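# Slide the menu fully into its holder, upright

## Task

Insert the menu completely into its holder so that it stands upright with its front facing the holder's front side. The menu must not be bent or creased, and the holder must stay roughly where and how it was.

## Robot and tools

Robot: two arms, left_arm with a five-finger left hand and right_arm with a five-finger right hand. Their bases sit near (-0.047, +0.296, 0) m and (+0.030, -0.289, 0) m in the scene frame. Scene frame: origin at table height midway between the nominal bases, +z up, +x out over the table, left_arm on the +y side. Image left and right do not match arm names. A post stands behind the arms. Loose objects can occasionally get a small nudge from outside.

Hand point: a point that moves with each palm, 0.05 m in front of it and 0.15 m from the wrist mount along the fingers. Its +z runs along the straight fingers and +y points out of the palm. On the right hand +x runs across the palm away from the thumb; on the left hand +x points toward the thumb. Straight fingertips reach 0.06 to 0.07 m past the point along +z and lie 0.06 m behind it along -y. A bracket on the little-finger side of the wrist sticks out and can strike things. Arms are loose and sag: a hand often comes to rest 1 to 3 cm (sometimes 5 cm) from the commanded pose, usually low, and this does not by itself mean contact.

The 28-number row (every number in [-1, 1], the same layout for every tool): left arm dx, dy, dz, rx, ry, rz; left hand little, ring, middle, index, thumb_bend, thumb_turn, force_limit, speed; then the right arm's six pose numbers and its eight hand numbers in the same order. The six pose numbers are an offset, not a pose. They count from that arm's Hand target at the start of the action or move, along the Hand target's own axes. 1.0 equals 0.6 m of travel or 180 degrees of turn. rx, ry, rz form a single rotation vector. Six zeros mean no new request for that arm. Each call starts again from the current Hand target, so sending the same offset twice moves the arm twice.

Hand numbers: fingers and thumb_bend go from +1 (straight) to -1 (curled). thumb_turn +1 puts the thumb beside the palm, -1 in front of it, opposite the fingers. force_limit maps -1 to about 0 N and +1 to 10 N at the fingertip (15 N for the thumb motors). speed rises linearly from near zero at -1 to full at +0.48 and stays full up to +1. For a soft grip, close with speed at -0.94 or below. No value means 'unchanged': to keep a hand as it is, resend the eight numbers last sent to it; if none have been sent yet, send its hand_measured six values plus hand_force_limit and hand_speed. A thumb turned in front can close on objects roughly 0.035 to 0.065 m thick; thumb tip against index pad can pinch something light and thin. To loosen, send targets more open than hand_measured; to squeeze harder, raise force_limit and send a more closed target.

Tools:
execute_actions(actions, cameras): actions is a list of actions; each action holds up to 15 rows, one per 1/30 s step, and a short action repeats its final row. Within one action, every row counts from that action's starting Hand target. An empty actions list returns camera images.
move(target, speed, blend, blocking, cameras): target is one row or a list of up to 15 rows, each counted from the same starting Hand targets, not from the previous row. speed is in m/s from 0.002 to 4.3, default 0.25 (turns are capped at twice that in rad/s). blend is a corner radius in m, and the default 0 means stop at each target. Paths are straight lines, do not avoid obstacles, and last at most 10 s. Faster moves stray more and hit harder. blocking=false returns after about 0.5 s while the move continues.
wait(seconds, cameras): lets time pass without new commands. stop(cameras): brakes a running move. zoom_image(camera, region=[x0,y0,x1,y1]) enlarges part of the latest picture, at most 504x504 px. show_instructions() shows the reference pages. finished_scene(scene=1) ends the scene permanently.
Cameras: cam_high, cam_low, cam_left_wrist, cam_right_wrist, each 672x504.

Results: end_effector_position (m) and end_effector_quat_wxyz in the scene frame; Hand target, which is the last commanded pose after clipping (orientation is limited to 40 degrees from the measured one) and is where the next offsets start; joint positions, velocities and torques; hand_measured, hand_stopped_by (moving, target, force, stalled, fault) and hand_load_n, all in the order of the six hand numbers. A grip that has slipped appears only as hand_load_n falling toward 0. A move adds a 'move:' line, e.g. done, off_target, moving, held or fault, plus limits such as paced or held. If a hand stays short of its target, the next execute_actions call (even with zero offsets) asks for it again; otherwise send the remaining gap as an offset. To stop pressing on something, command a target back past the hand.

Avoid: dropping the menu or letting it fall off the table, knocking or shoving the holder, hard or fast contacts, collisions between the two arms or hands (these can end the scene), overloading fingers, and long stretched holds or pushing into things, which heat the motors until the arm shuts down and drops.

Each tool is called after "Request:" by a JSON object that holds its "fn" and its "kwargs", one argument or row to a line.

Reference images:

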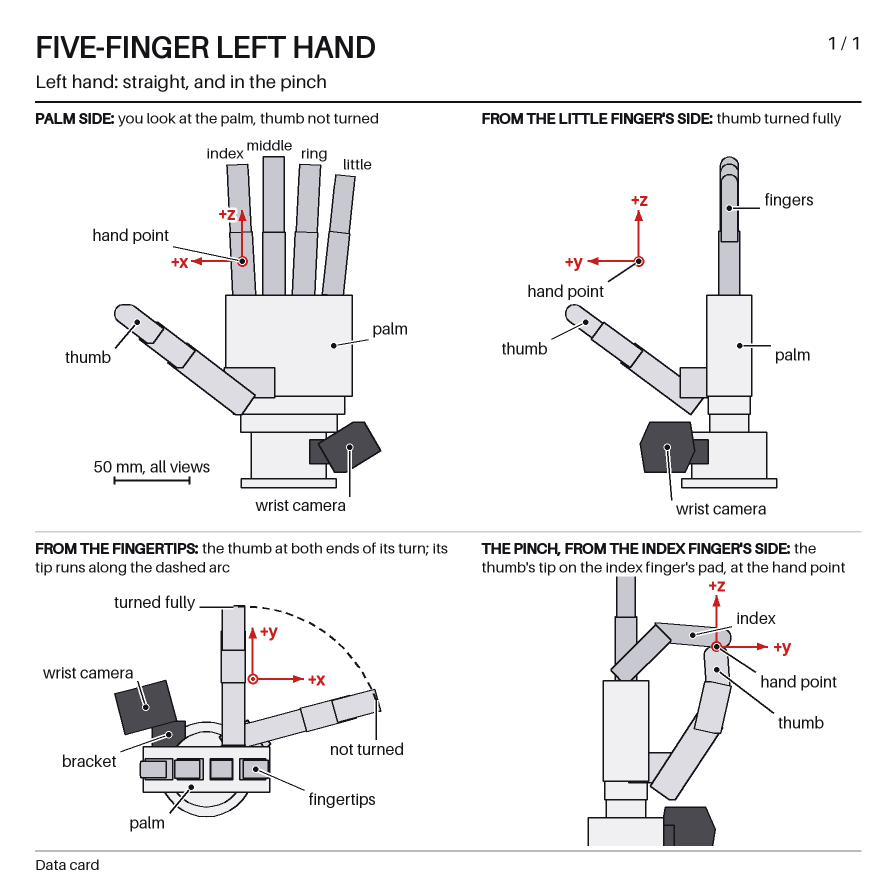

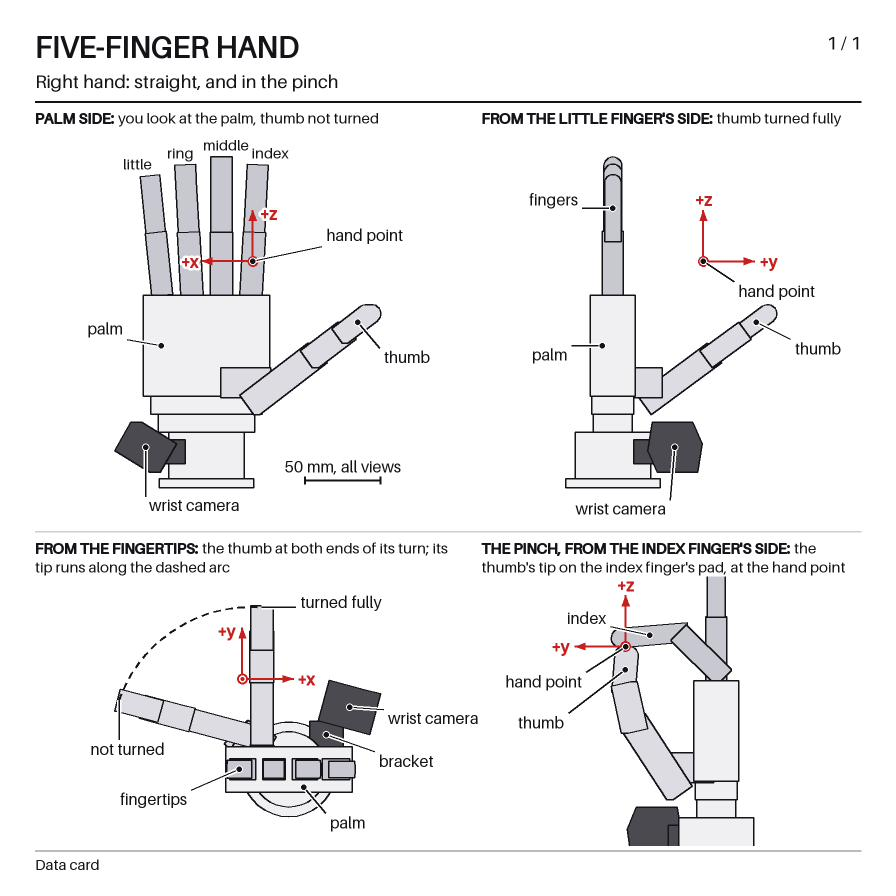

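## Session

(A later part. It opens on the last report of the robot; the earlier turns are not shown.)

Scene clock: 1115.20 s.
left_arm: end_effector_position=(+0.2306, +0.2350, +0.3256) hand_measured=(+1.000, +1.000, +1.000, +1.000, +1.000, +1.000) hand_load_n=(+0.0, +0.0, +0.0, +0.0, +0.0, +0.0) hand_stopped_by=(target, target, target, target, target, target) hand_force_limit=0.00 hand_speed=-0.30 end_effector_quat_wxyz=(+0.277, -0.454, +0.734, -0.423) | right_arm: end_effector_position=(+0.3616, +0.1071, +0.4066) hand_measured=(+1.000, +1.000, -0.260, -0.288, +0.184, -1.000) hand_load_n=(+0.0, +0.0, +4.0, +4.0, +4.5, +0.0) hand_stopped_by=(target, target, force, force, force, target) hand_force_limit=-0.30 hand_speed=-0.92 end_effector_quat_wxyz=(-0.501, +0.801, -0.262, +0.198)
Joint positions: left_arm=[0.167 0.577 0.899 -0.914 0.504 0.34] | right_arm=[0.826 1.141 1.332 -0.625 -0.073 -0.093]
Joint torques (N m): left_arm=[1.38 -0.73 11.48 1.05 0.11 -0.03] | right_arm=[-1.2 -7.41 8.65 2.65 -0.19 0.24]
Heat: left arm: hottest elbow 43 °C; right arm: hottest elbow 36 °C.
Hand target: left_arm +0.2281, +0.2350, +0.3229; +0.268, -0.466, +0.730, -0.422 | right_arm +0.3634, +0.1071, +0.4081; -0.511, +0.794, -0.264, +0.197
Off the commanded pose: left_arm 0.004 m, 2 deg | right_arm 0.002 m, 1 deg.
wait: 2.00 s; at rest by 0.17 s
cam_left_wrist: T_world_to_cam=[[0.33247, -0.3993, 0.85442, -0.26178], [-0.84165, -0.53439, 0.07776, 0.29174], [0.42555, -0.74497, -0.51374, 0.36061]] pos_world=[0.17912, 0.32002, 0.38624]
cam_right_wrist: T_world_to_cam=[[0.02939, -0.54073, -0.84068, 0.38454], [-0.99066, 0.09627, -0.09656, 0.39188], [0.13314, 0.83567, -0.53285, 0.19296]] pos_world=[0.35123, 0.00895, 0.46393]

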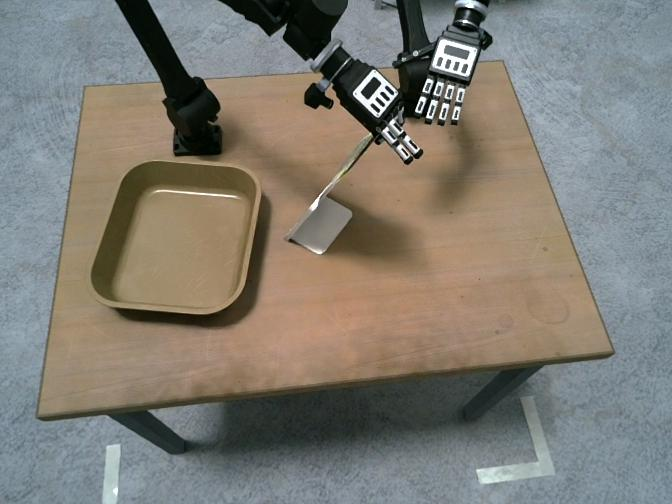

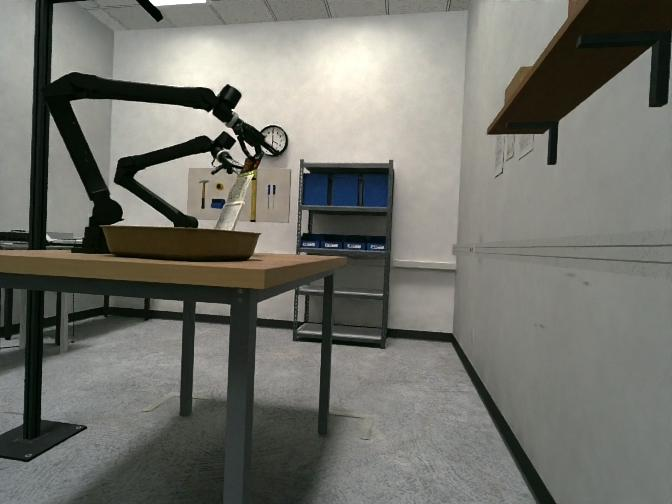

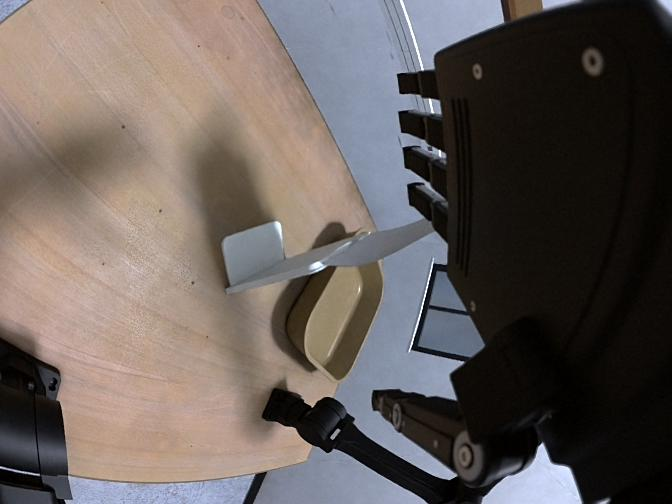

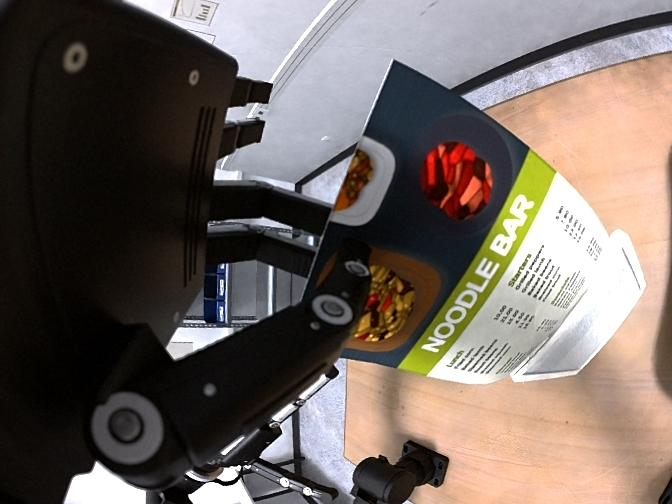

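Request:
{"fn": "move", "kwargs": {
  "target": [0,0,0,0,0,0,1,1,1,1,1,1,0,-0.3,0.0,-0.0077,-0.0170,0,0,0,1,1,-0.28,-0.29,0.17,-1,-0.3,-0.92],
  "speed": 0.03,
  "cameras": []
}}

Request:
{"fn": "wait", "kwargs": {
  "seconds": 2,
  "cameras": ["all"]
}}

Request:
{"fn": "zoom_image", "kwargs": {
  "camera": "cam_left_wrist",
  "region": [310, 220, 390, 280]
}}

Request:
{"fn": "zoom_image", "kwargs": {
  "camera": "cam_right_wrist",
  "region": [480, 180, 660, 400]
}}

Request:
{"fn": "zoom_image", "kwargs": {
  "camera": "cam_high",
  "region": [305, 140, 365, 220]
}}

Request:
{"fn": "zoom_image", "kwargs": {
  "camera": "cam_low",
  "region": [215, 160, 265, 210]
}}

Scene clock: 1129.10 s.
left_arm: end_effector_position=(+0.2306, +0.2350, +0.3256) hand_measured=(+1.000, +1.000, +1.000, +1.000, +1.000, +1.000) hand_load_n=(+0.0, +0.0, +0.0, +0.0, +0.0, -0.5) hand_stopped_by=(target, target, target, target, target, target) hand_force_limit=0.00 hand_speed=-0.30 end_effector_quat_wxyz=(+0.277, -0.454, +0.734, -0.423) | right_arm: end_effector_position=(+0.3585, +0.1035, +0.4150) hand_measured=(+1.000, +1.000, -0.260, -0.288, +0.184, -1.000) hand_load_n=(+0.0, +0.0, +4.0, +4.0, +5.0, +0.0) hand_stopped_by=(target, target, force, force, force, target) hand_force_limit=-0.30 hand_speed=-0.92 end_effector_quat_wxyz=(-0.508, +0.796, -0.260, +0.200)
Joint positions: left_arm=[0.167 0.577 0.899 -0.914 0.504 0.34] | right_arm=[0.825 1.123 1.332 -0.625 -0.075 -0.093]
Joint torques (N m): left_arm=[1.38 -0.67 11.49 1.06 0.1 -0.03] | right_arm=[-1.38 -6.77 9.46 1.74 -0.19 0.23]
Heat: left arm: hottest elbow 43 °C; right arm: hottest elbow 36 °C.
Hand target: left_arm +0.2281, +0.2350, +0.3229; +0.268, -0.466, +0.730, -0.422 | right_arm +0.3584, +0.1014, +0.4164; -0.512, +0.794, -0.264, +0.197
Off the commanded pose: left_arm 0.004 m, 2 deg | right_arm 0.002 m, 1 deg.
move: done

Scene clock: 1131.10 s.
left_arm: end_effector_position=(+0.2306, +0.2350, +0.3256) hand_measured=(+1.000, +1.000, +1.000, +1.000, +1.000, +1.000) hand_load_n=(+0.0, +0.0, +0.0, +0.0, +0.0, -0.5) hand_stopped_by=(target, target, target, target, target, target) hand_force_limit=0.00 hand_speed=-0.30 end_effector_quat_wxyz=(+0.277, -0.454, +0.734, -0.423) | right_arm: end_effector_position=(+0.3585, +0.1035, +0.4150) hand_measured=(+1.000, +1.000, -0.260, -0.288, +0.184, -1.000) hand_load_n=(+0.0, +0.0, +4.0, +4.0, +5.0, +0.0) hand_stopped_by=(target, target, force, force, force, target) hand_force_limit=-0.30 hand_speed=-0.92 end_effector_quat_wxyz=(-0.508, +0.796, -0.260, +0.200)
Joint positions: left_arm=[0.167 0.577 0.899 -0.914 0.504 0.34] | right_arm=[0.825 1.123 1.332 -0.625 -0.075 -0.093]
Joint torques (N m): left_arm=[1.32 -0.67 11.49 1.06 0.11 -0.03] | right_arm=[-1.38 -7 9.44 1.7 -0.2 0.24]
Heat: left arm: hottest elbow 43 °C; right arm: hottest elbow 36 °C.
Hand target: left_arm +0.2281, +0.2350, +0.3229; +0.268, -0.466, +0.730, -0.422 | right_arm +0.3584, +0.1014, +0.4164; -0.512, +0.794, -0.264, +0.197
Off the commanded pose: left_arm 0.004 m, 2 deg | right_arm 0.002 m, 1 deg.
wait: 2.00 s; at rest by 0.17 s
cam_left_wrist: T_world_to_cam=[[0.33247, -0.3993, 0.85442, -0.26178], [-0.84165, -0.53439, 0.07776, 0.29174], [0.42555, -0.74497, -0.51374, 0.36061]] pos_world=[0.17912, 0.32002, 0.38624]
cam_right_wrist: T_world_to_cam=[[0.03922, -0.53001, -0.84708, 0.38772], [-0.98952, 0.09731, -0.10669, 0.3936], [0.13898, 0.84239, -0.52064, 0.19305]] pos_world=[0.34744, 0.00457, 0.47094]

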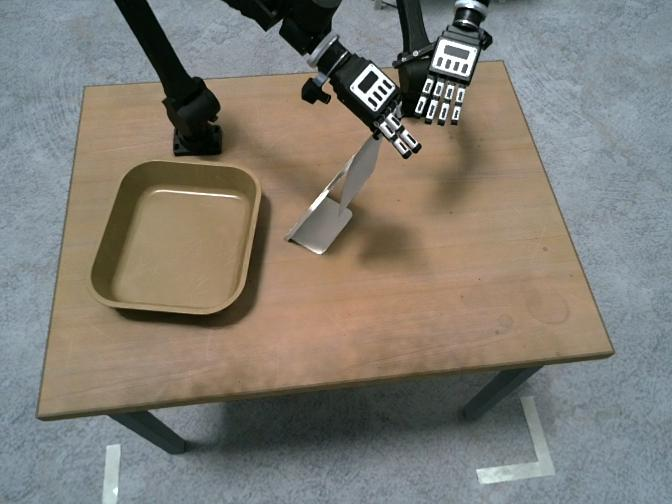

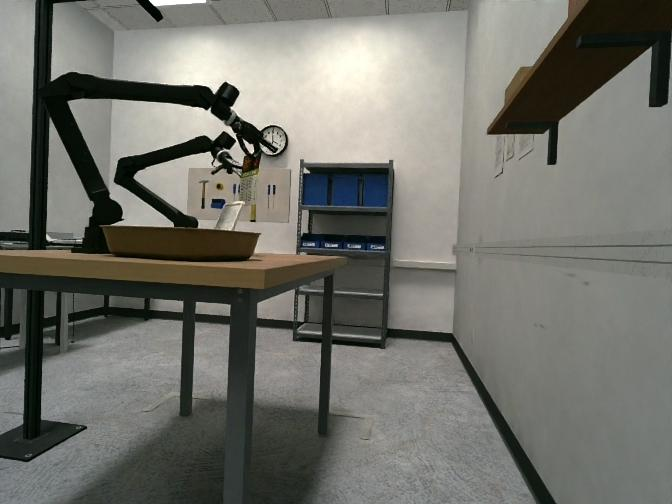

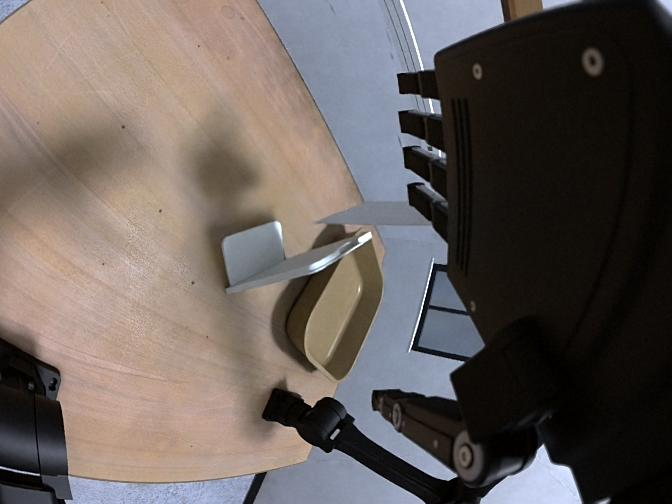

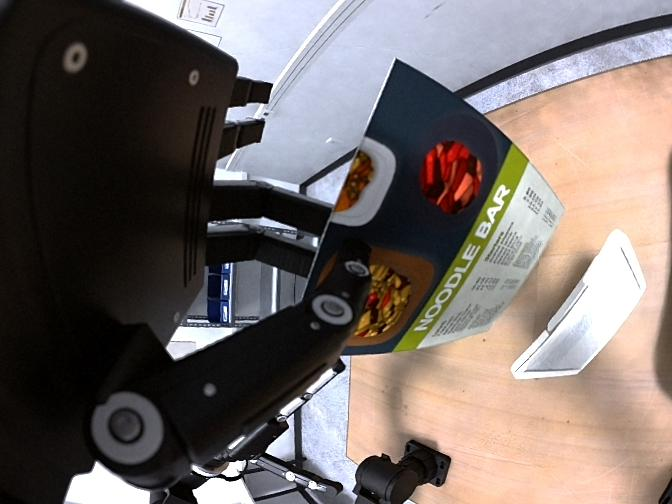

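Scaled by 6.300 from the camera's image (finer frame: 960x720).

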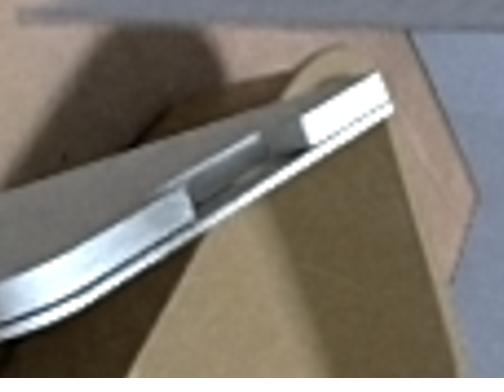

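Scaled by 2.291 from the camera's image (finer frame: 960x720).

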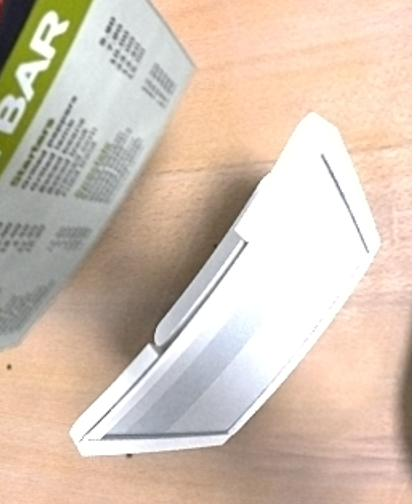

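Scaled by 6.300 from the camera's image (finer frame: 960x720).

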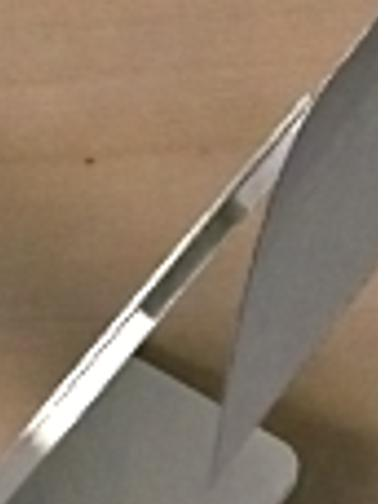

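Scaled by 10.080 from the camera's image (finer frame: 960x720).

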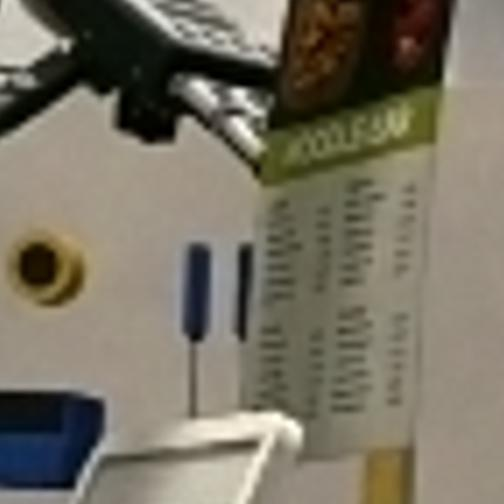

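Request:
{"fn": "move", "kwargs": {
  "target": [
    [0,0,0,0,0,0,1,1,1,1,1,1,0,-0.3,0.0021,-0.0459,-0.02,0,0,0,1,1,-0.28,-0.29,0.17,-1,-0.3,-0.92],
    [0,0,0,0,0,0,1,1,1,1,1,1,0,-0.3,0,-0.0303,-0.0497,-0.0668,0,0,1,1,-0.28,-0.29,0.17,-1,-0.3,-0.92],
    [0,0,0,0,0,0,1,1,1,1,1,1,0,-0.3,-0.0017,0.0055,-0.034,-0.0668,0,0,1,1,-0.28,-0.29,0.17,-1,-0.3,-0.92]
  ],
  "speed": 0.05,
  "blend": [0.005,0.005,0],
  "cameras": []
}}

Request:
{"fn": "wait", "kwargs": {
  "seconds": 3,
  "cameras": ["all"]
}}

Request:
{"fn": "zoom_image", "kwargs": {
  "camera": "cam_left_wrist",
  "region": [310, 220, 390, 280]
}}

Request:
{"fn": "zoom_image", "kwargs": {
  "camera": "cam_right_wrist",
  "region": [450, 170, 600, 340]
}}

Request:
{"fn": "zoom_image", "kwargs": {
  "camera": "cam_high",
  "region": [305, 140, 365, 220]
}}

Request:
{"fn": "zoom_image", "kwargs": {
  "camera": "cam_low",
  "region": [215, 160, 265, 210]
}}

Scene clock: 1179.73 s.
left_arm: end_effector_position=(+0.2306, +0.2350, +0.3256) hand_measured=(+1.000, +1.000, +1.000, +1.000, +1.000, +1.000) hand_load_n=(+0.0, +0.0, +0.0, +0.0, +0.0, +0.0) hand_stopped_by=(target, target, target, target, target, target) hand_force_limit=0.00 hand_speed=-0.30 end_effector_quat_wxyz=(+0.277, -0.454, +0.734, -0.423) | right_arm: end_effector_position=(+0.3431, +0.0830, +0.4214) hand_measured=(+1.000, +1.000, -0.260, -0.288, +0.184, -1.000) hand_load_n=(+0.0, +0.0, +4.0, +4.0, +5.0, +0.0) hand_stopped_by=(target, target, force, force, force, target) hand_force_limit=-0.30 hand_speed=-0.92 end_effector_quat_wxyz=(-0.417, +0.847, -0.286, +0.164)
Joint positions: left_arm=[0.167 0.577 0.899 -0.914 0.504 0.34] | right_arm=[0.825 1.201 1.53 -0.972 -0.058 -0.093]
Joint torques (N m): left_arm=[1.32 -0.62 11.48 1.06 0.11 -0.03] | right_arm=[-0.38 -7.53 8.38 2.48 0.15 0.14]
Heat: left arm: hottest elbow 43 °C; right arm: hottest elbow 38 °C.
Hand target: left_arm +0.2281, +0.2350, +0.3229; +0.268, -0.466, +0.730, -0.422 | right_arm +0.3450, +0.0866, +0.4215; -0.426, +0.843, -0.283, +0.168
Off the commanded pose: left_arm 0.004 m, 2 deg | right_arm 0.004 m, 1 deg.
move: done

Scene clock: 1182.73 s.
left_arm: end_effector_position=(+0.2306, +0.2350, +0.3256) hand_measured=(+1.000, +1.000, +1.000, +1.000, +1.000, +1.000) hand_load_n=(+0.0, +0.0, +0.0, +0.0, +0.0, +0.0) hand_stopped_by=(target, target, target, target, target, target) hand_force_limit=0.00 hand_speed=-0.30 end_effector_quat_wxyz=(+0.277, -0.454, +0.734, -0.423) | right_arm: end_effector_position=(+0.3431, +0.0830, +0.4214) hand_measured=(+1.000, +1.000, -0.260, -0.288, +0.184, -1.000) hand_load_n=(+0.0, +0.0, +4.0, +4.0, +5.0, +0.0) hand_stopped_by=(target, target, force, force, force, target) hand_force_limit=-0.30 hand_speed=-0.92 end_effector_quat_wxyz=(-0.417, +0.847, -0.286, +0.164)
Joint positions: left_arm=[0.167 0.577 0.899 -0.914 0.504 0.34] | right_arm=[0.825 1.201 1.53 -0.972 -0.058 -0.093]
Joint torques (N m): left_arm=[1.32 -0.73 11.49 1.06 0.11 -0.03] | right_arm=[-0.56 -7.3 8.34 2.43 0.15 0.12]
Heat: left arm: hottest elbow 43 °C; right arm: hottest elbow 38 °C.
Hand target: left_arm +0.2281, +0.2350, +0.3229; +0.268, -0.466, +0.730, -0.422 | right_arm +0.3450, +0.0866, +0.4215; -0.426, +0.843, -0.283, +0.168
Off the commanded pose: left_arm 0.004 m, 2 deg | right_arm 0.004 m, 1 deg.
wait: 3.00 s; at rest by 0.17 s
cam_left_wrist: T_world_to_cam=[[0.33247, -0.3993, 0.85442, -0.26178], [-0.84165, -0.53439, 0.07776, 0.29174], [0.42555, -0.74497, -0.51374, 0.36061]] pos_world=[0.17912, 0.32002, 0.38624]
cam_right_wrist: T_world_to_cam=[[-0.09046, -0.6634, -0.74278, 0.39455], [-0.99409, 0.10514, 0.02716, 0.32557], [0.06008, 0.74084, -0.66899, 0.31375]] pos_world=[0.34048, -0.00492, 0.49412]

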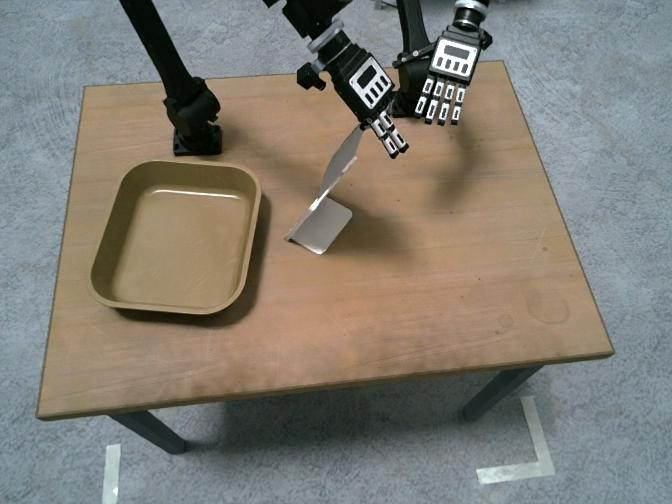

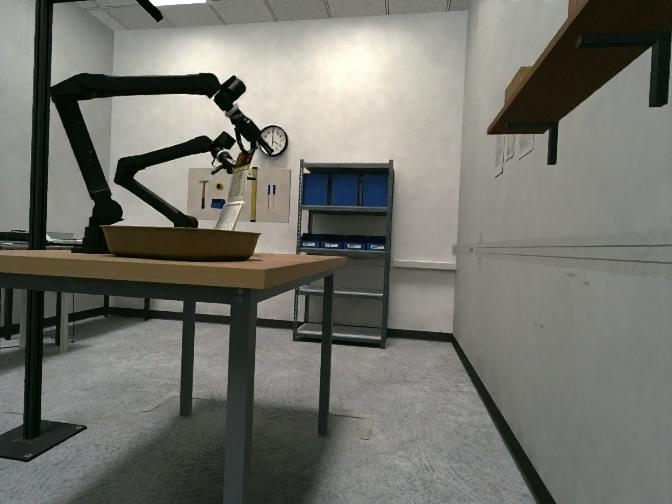

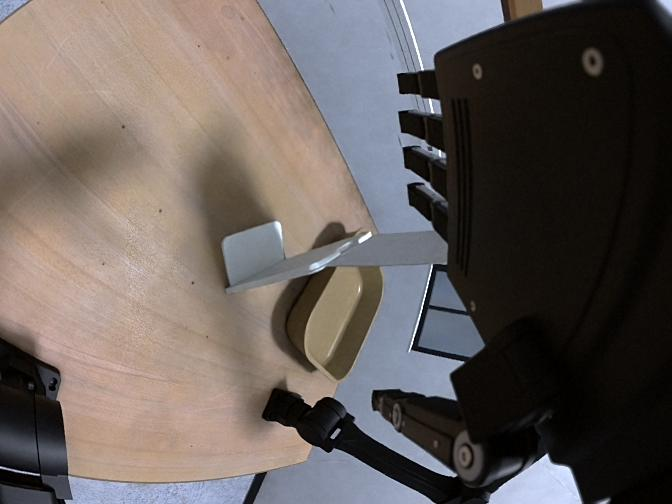

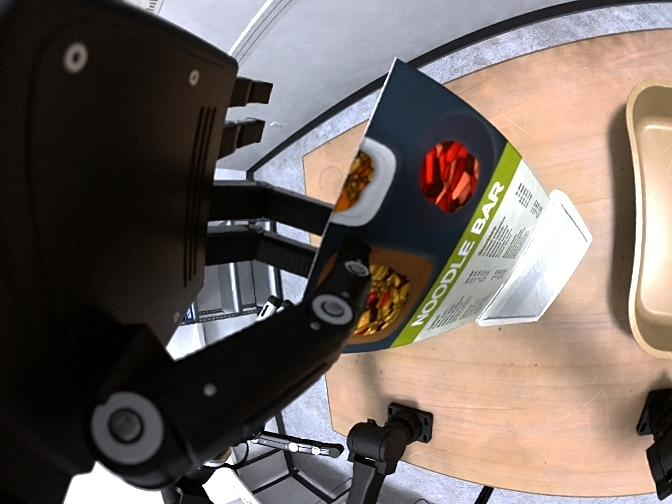

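Scaled by 6.300 from the camera's image (finer frame: 960x720).

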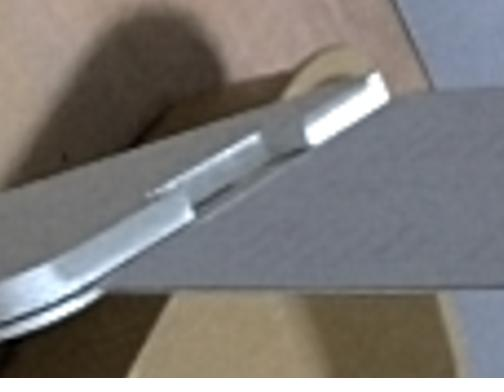

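Scaled by 2.965 from the camera's image (finer frame: 960x720).

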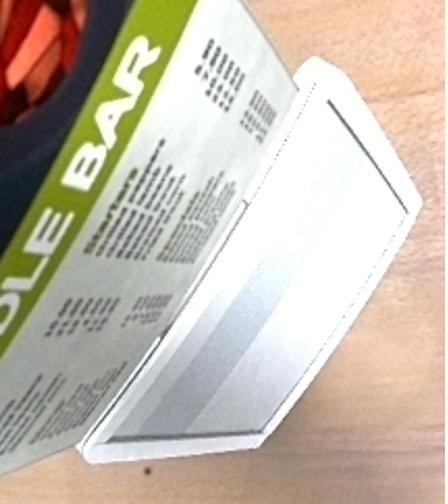

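Scaled by 6.300 from the camera's image (finer frame: 960x720).

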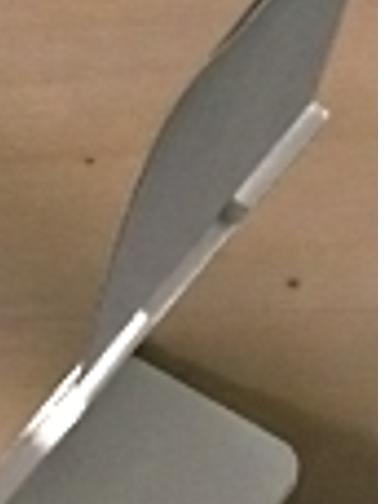

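Scaled by 10.080 from the camera's image (finer frame: 960x720).

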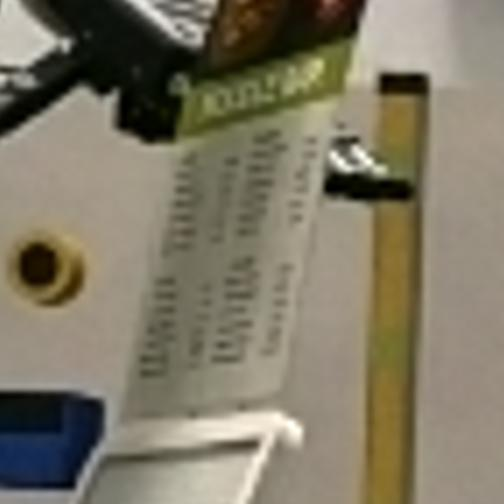

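Request:
{"fn": "move", "kwargs": {
  "target": [0,0,0,0,0,0,1,1,1,1,1,1,0,-0.3,-0.0008,0.013,0.0058,0,0,0,1,1,-0.28,-0.29,0.17,-1,-0.3,-0.92],
  "speed": 0.03,
  "cameras": []
}}

Request:
{"fn": "wait", "kwargs": {
  "seconds": 2,
  "cameras": ["all"]
}}

Request:
{"fn": "zoom_image", "kwargs": {
  "camera": "cam_left_wrist",
  "region": [310, 220, 390, 280]
}}

Request:
{"fn": "zoom_image", "kwargs": {
  "camera": "cam_right_wrist",
  "region": [450, 170, 600, 340]
}}

Request:
{"fn": "zoom_image", "kwargs": {
  "camera": "cam_high",
  "region": [305, 140, 365, 220]
}}

Request:
{"fn": "zoom_image", "kwargs": {
  "camera": "cam_low",
  "region": [215, 160, 265, 210]
}}

Scene clock: 1198.73 s.
left_arm: end_effector_position=(+0.2306, +0.2350, +0.3256) hand_measured=(+1.000, +1.000, +1.000, +1.000, +1.000, +1.000) hand_load_n=(+0.0, +0.0, +0.0, +0.0, +0.0, +0.0) hand_stopped_by=(target, target, target, target, target, target) hand_force_limit=0.00 hand_speed=-0.30 end_effector_quat_wxyz=(+0.277, -0.454, +0.734, -0.423) | right_arm: end_effector_position=(+0.3427, +0.0827, +0.4113) hand_measured=(+1.000, +1.000, -0.260, -0.288, +0.184, -1.000) hand_load_n=(+0.0, +0.0, +4.0, +4.0, +5.0, +0.0) hand_stopped_by=(target, target, force, force, force, target) hand_force_limit=-0.30 hand_speed=-0.92 end_effector_quat_wxyz=(-0.416, +0.848, -0.286, +0.164)
Joint positions: left_arm=[0.167 0.577 0.899 -0.914 0.504 0.34] | right_arm=[0.825 1.193 1.498 -0.95 -0.058 -0.093]
Joint torques (N m): left_arm=[1.38 -0.67 11.49 1.06 0.11 -0.03] | right_arm=[-0.44 -7.77 8.42 2.45 0.14 0.12]
Heat: left arm: hottest elbow 43 °C; right arm: hottest elbow 37 °C.
Hand target: left_arm +0.2281, +0.2350, +0.3229; +0.268, -0.466, +0.730, -0.422 | right_arm +0.3438, +0.0853, +0.4130; -0.425, +0.843, -0.283, +0.168
Off the commanded pose: left_arm 0.004 m, 2 deg | right_arm 0.003 m, 1 deg.
move: done

Scene clock: 1200.73 s.
left_arm: end_effector_position=(+0.2306, +0.2350, +0.3256) hand_measured=(+1.000, +1.000, +1.000, +1.000, +1.000, +1.000) hand_load_n=(+0.0, +0.0, +0.0, +0.0, +0.0, +0.0) hand_stopped_by=(target, target, target, target, target, target) hand_force_limit=0.00 hand_speed=-0.30 end_effector_quat_wxyz=(+0.277, -0.454, +0.734, -0.423) | right_arm: end_effector_position=(+0.3427, +0.0827, +0.4113) hand_measured=(+1.000, +1.000, -0.260, -0.288, +0.184, -1.000) hand_load_n=(+0.0, +0.0, +4.0, +4.0, +5.0, +0.0) hand_stopped_by=(target, target, force, force, force, target) hand_force_limit=-0.30 hand_speed=-0.92 end_effector_quat_wxyz=(-0.416, +0.848, -0.286, +0.164)
Joint positions: left_arm=[0.167 0.577 0.899 -0.914 0.504 0.34] | right_arm=[0.825 1.193 1.498 -0.95 -0.058 -0.093]
Joint torques (N m): left_arm=[1.38 -0.73 11.49 1.06 0.11 -0.03] | right_arm=[-0.44 -7.71 8.42 2.43 0.14 0.11]
Heat: left arm: hottest elbow 43 °C; right arm: hottest elbow 37 °C.
Hand target: left_arm +0.2281, +0.2350, +0.3229; +0.268, -0.466, +0.730, -0.422 | right_arm +0.3438, +0.0853, +0.4130; -0.425, +0.843, -0.283, +0.168
Off the commanded pose: left_arm 0.004 m, 2 deg | right_arm 0.003 m, 1 deg.
wait: 2.00 s; at rest by 0.17 s
cam_left_wrist: T_world_to_cam=[[0.33247, -0.3993, 0.85442, -0.26178], [-0.84165, -0.53439, 0.07776, 0.29174], [0.42555, -0.74497, -0.51374, 0.36061]] pos_world=[0.17912, 0.32002, 0.38624]
cam_right_wrist: T_world_to_cam=[[-0.09216, -0.66517, -0.74098, 0.38674], [-0.99402, 0.10523, 0.02916, 0.32466], [0.05857, 0.73924, -0.67089, 0.30871]] pos_world=[0.34028, -0.00512, 0.48421]

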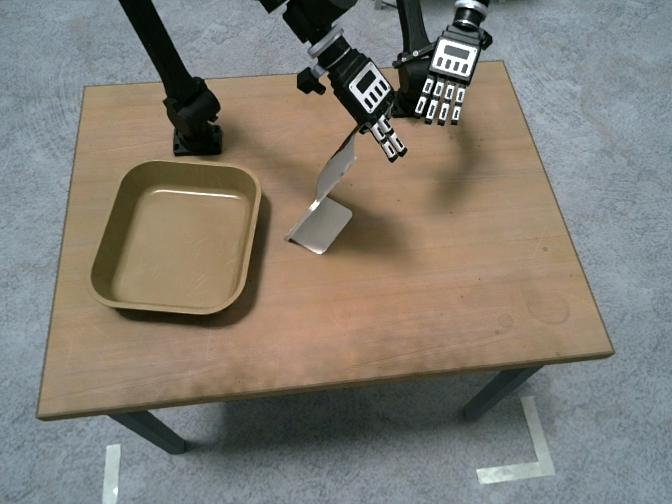

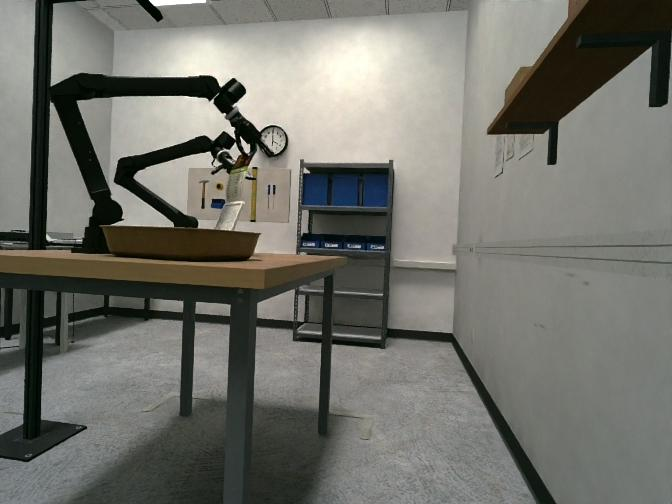

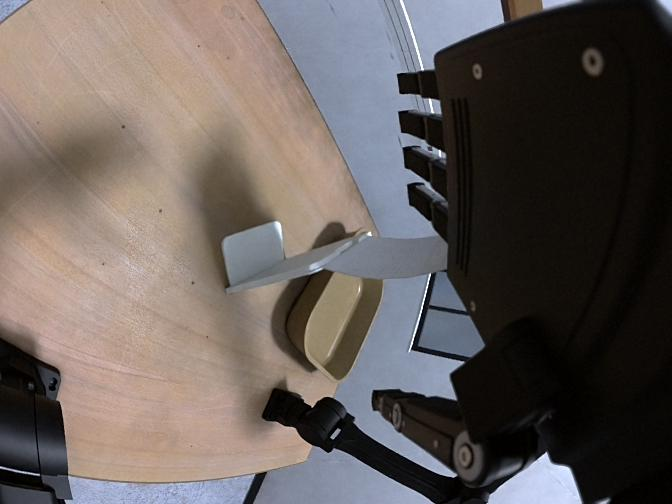

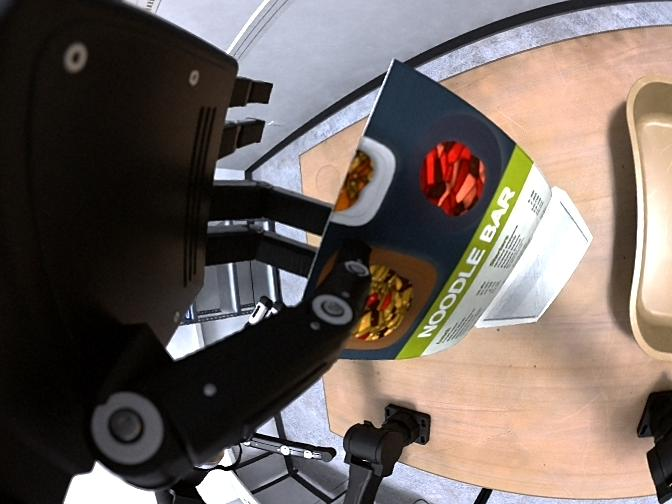

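Scaled by 6.300 from the camera's image (finer frame: 960x720).

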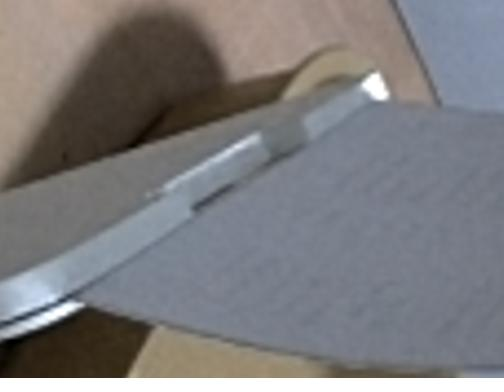

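Scaled by 2.965 from the camera's image (finer frame: 960x720).

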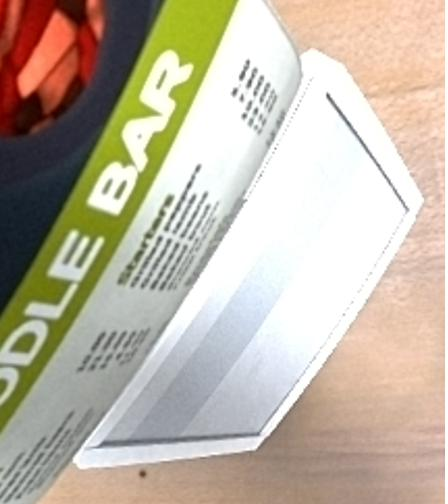

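Scaled by 6.300 from the camera's image (finer frame: 960x720).

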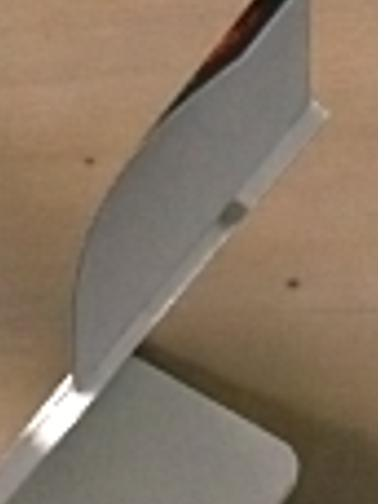

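Scaled by 10.080 from the camera's image (finer frame: 960x720).

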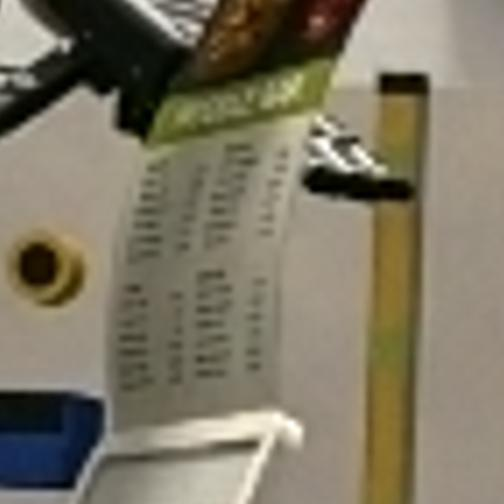

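Request:
{"fn": "move", "kwargs": {
  "target": [0,0,0,0,0,0,1,1,1,1,1,1,0,-0.3,0.0007,-0.0064,0.0138,0.0333,0,0,1,1,-0.28,-0.29,0.17,-1,-0.3,-0.92],
  "speed": 0.02,
  "cameras": []
}}

Request:
{"fn": "wait", "kwargs": {
  "seconds": 1,
  "cameras": ["all"]
}}

Request:
{"fn": "zoom_image", "kwargs": {
  "camera": "cam_left_wrist",
  "region": [310, 220, 390, 280]
}}

Request:
{"fn": "zoom_image", "kwargs": {
  "camera": "cam_right_wrist",
  "region": [450, 170, 640, 370]
}}

Request:
{"fn": "zoom_image", "kwargs": {
  "camera": "cam_high",
  "region": [305, 140, 365, 220]
}}

Request:
{"fn": "zoom_image", "kwargs": {
  "camera": "cam_low",
  "region": [215, 160, 265, 210]
}}

Scene clock: 1218.80 s.
left_arm: end_effector_position=(+0.2306, +0.2350, +0.3256) hand_measured=(+1.000, +1.000, +1.000, +1.000, +1.000, +1.000) hand_load_n=(-0.5, +0.0, +0.0, +0.0, +0.0, +0.0) hand_stopped_by=(target, target, target, target, target, target) hand_force_limit=0.00 hand_speed=-0.30 end_effector_quat_wxyz=(+0.277, -0.454, +0.734, -0.423) | right_arm: end_effector_position=(+0.3492, +0.0902, +0.4100) hand_measured=(+1.000, +1.000, -0.260, -0.288, +0.184, -1.000) hand_load_n=(+0.0, +0.0, +4.0, +4.0, +5.0, +0.0) hand_stopped_by=(target, target, force, force, force, target) hand_force_limit=-0.30 hand_speed=-0.92 end_effector_quat_wxyz=(-0.458, +0.825, -0.276, +0.183)
Joint positions: left_arm=[0.167 0.577 0.899 -0.914 0.504 0.34] | right_arm=[0.825 1.15 1.407 -0.797 -0.061 -0.093]
Joint torques (N m): left_arm=[1.38 -0.67 11.48 1.05 0.11 -0.03] | right_arm=[-1.08 -7.41 8.47 2.55 -0.2 0.16]
Heat: left arm: hottest elbow 43 °C; right arm: hottest elbow 36 °C.
Hand target: left_arm +0.2281, +0.2350, +0.3229; +0.268, -0.466, +0.730, -0.422 | right_arm +0.3498, +0.0920, +0.4113; -0.469, +0.820, -0.274, +0.182
Off the commanded pose: left_arm 0.004 m, 2 deg | right_arm 0.002 m, 1 deg.
move: done

Scene clock: 1219.80 s.
left_arm: end_effector_position=(+0.2306, +0.2350, +0.3256) hand_measured=(+1.000, +1.000, +1.000, +1.000, +1.000, +1.000) hand_load_n=(+0.0, +0.0, +0.0, +0.0, +0.0, -0.5) hand_stopped_by=(target, target, target, target, target, target) hand_force_limit=0.00 hand_speed=-0.30 end_effector_quat_wxyz=(+0.277, -0.454, +0.734, -0.423) | right_arm: end_effector_position=(+0.3492, +0.0902, +0.4100) hand_measured=(+1.000, +1.000, -0.260, -0.288, +0.184, -1.000) hand_load_n=(+0.0, +0.0, +4.0, +4.0, +5.0, +0.0) hand_stopped_by=(target, target, force, force, force, target) hand_force_limit=-0.30 hand_speed=-0.92 end_effector_quat_wxyz=(-0.458, +0.825, -0.276, +0.183)
Joint positions: left_arm=[0.167 0.577 0.899 -0.914 0.504 0.34] | right_arm=[0.825 1.15 1.407 -0.797 -0.061 -0.093]
Joint torques (N m): left_arm=[1.38 -0.62 11.48 1.03 0.11 -0.03] | right_arm=[-0.97 -7.41 8.42 2.54 -0.19 0.16]
Heat: left arm: hottest elbow 43 °C; right arm: hottest elbow 36 °C.
Hand target: left_arm +0.2281, +0.2350, +0.3229; +0.268, -0.466, +0.730, -0.422 | right_arm +0.3498, +0.0920, +0.4113; -0.469, +0.820, -0.274, +0.182
Off the commanded pose: left_arm 0.004 m, 2 deg | right_arm 0.002 m, 1 deg.
wait: 1.00 s; at rest by 0.17 s
cam_left_wrist: T_world_to_cam=[[0.33247, -0.3993, 0.85442, -0.26178], [-0.84165, -0.53439, 0.07776, 0.29174], [0.42555, -0.74497, -0.51374, 0.36061]] pos_world=[0.17912, 0.32002, 0.38624]
cam_right_wrist: T_world_to_cam=[[-0.03454, -0.60598, -0.79473, 0.388], [-0.99406, 0.10295, -0.03529, 0.35704], [0.1032, 0.78879, -0.60594, 0.25531]] pos_world=[0.34197, -0.00302, 0.47566]

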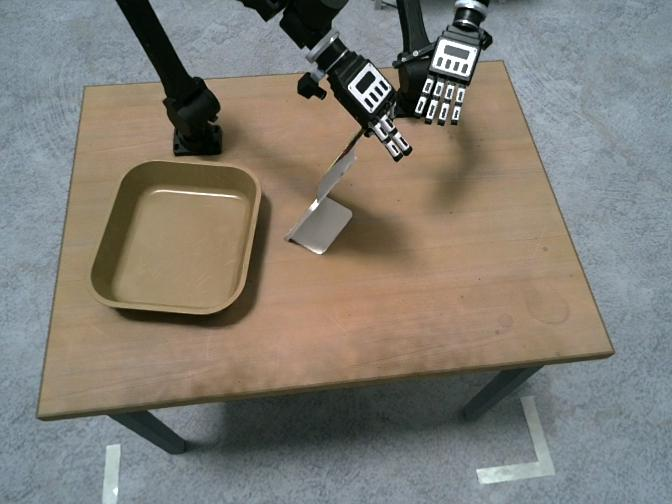

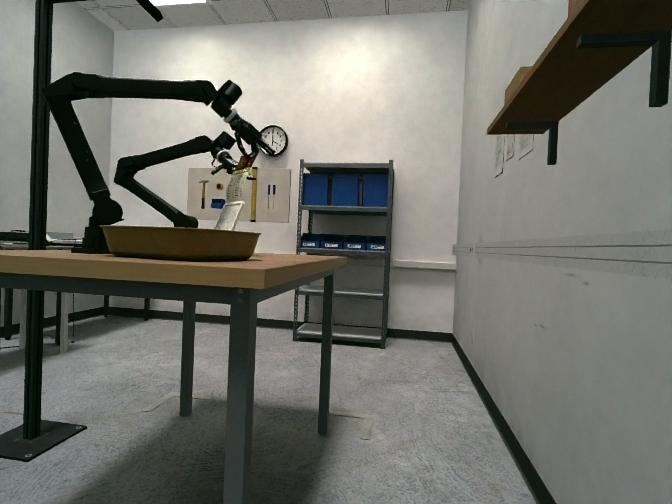

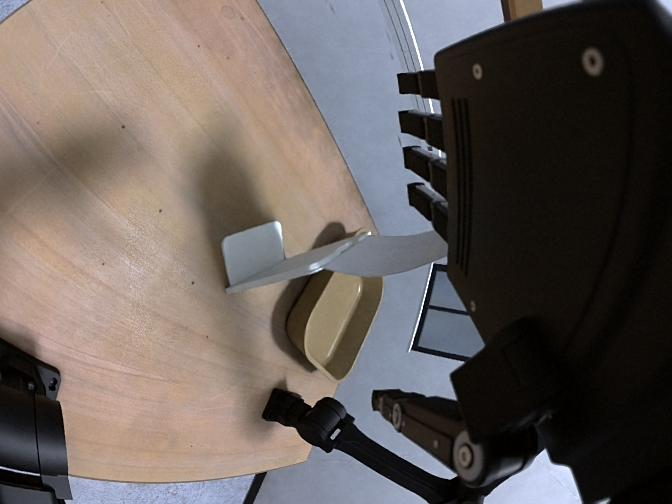

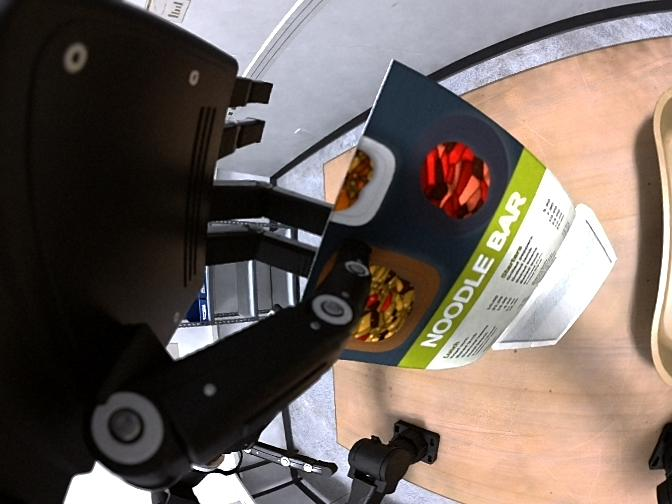

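Scaled by 6.300 from the camera's image (finer frame: 960x720).

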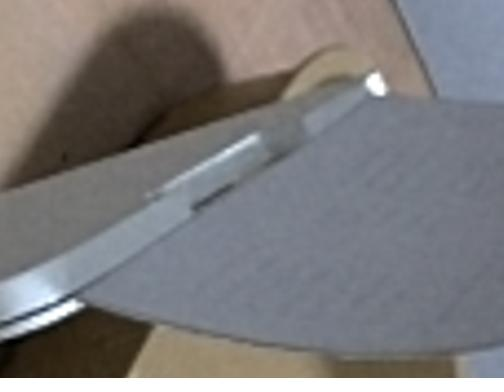

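Scaled by 2.520 from the camera's image (finer frame: 960x720).

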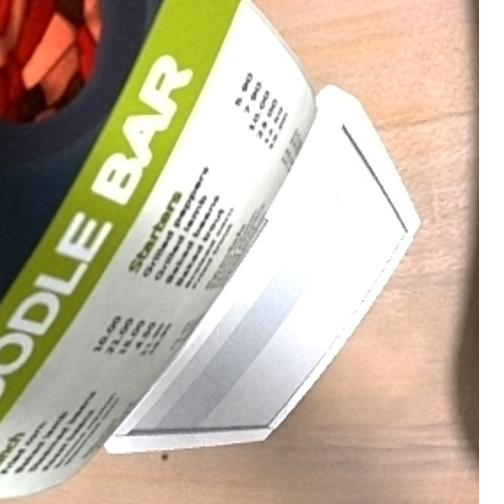

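Scaled by 6.300 from the camera's image (finer frame: 960x720).

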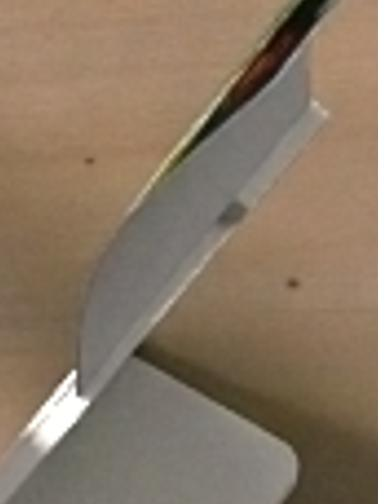

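Scaled by 10.080 from the camera's image (finer frame: 960x720).

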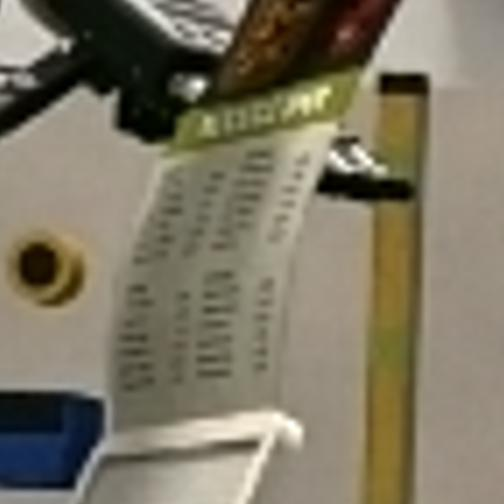

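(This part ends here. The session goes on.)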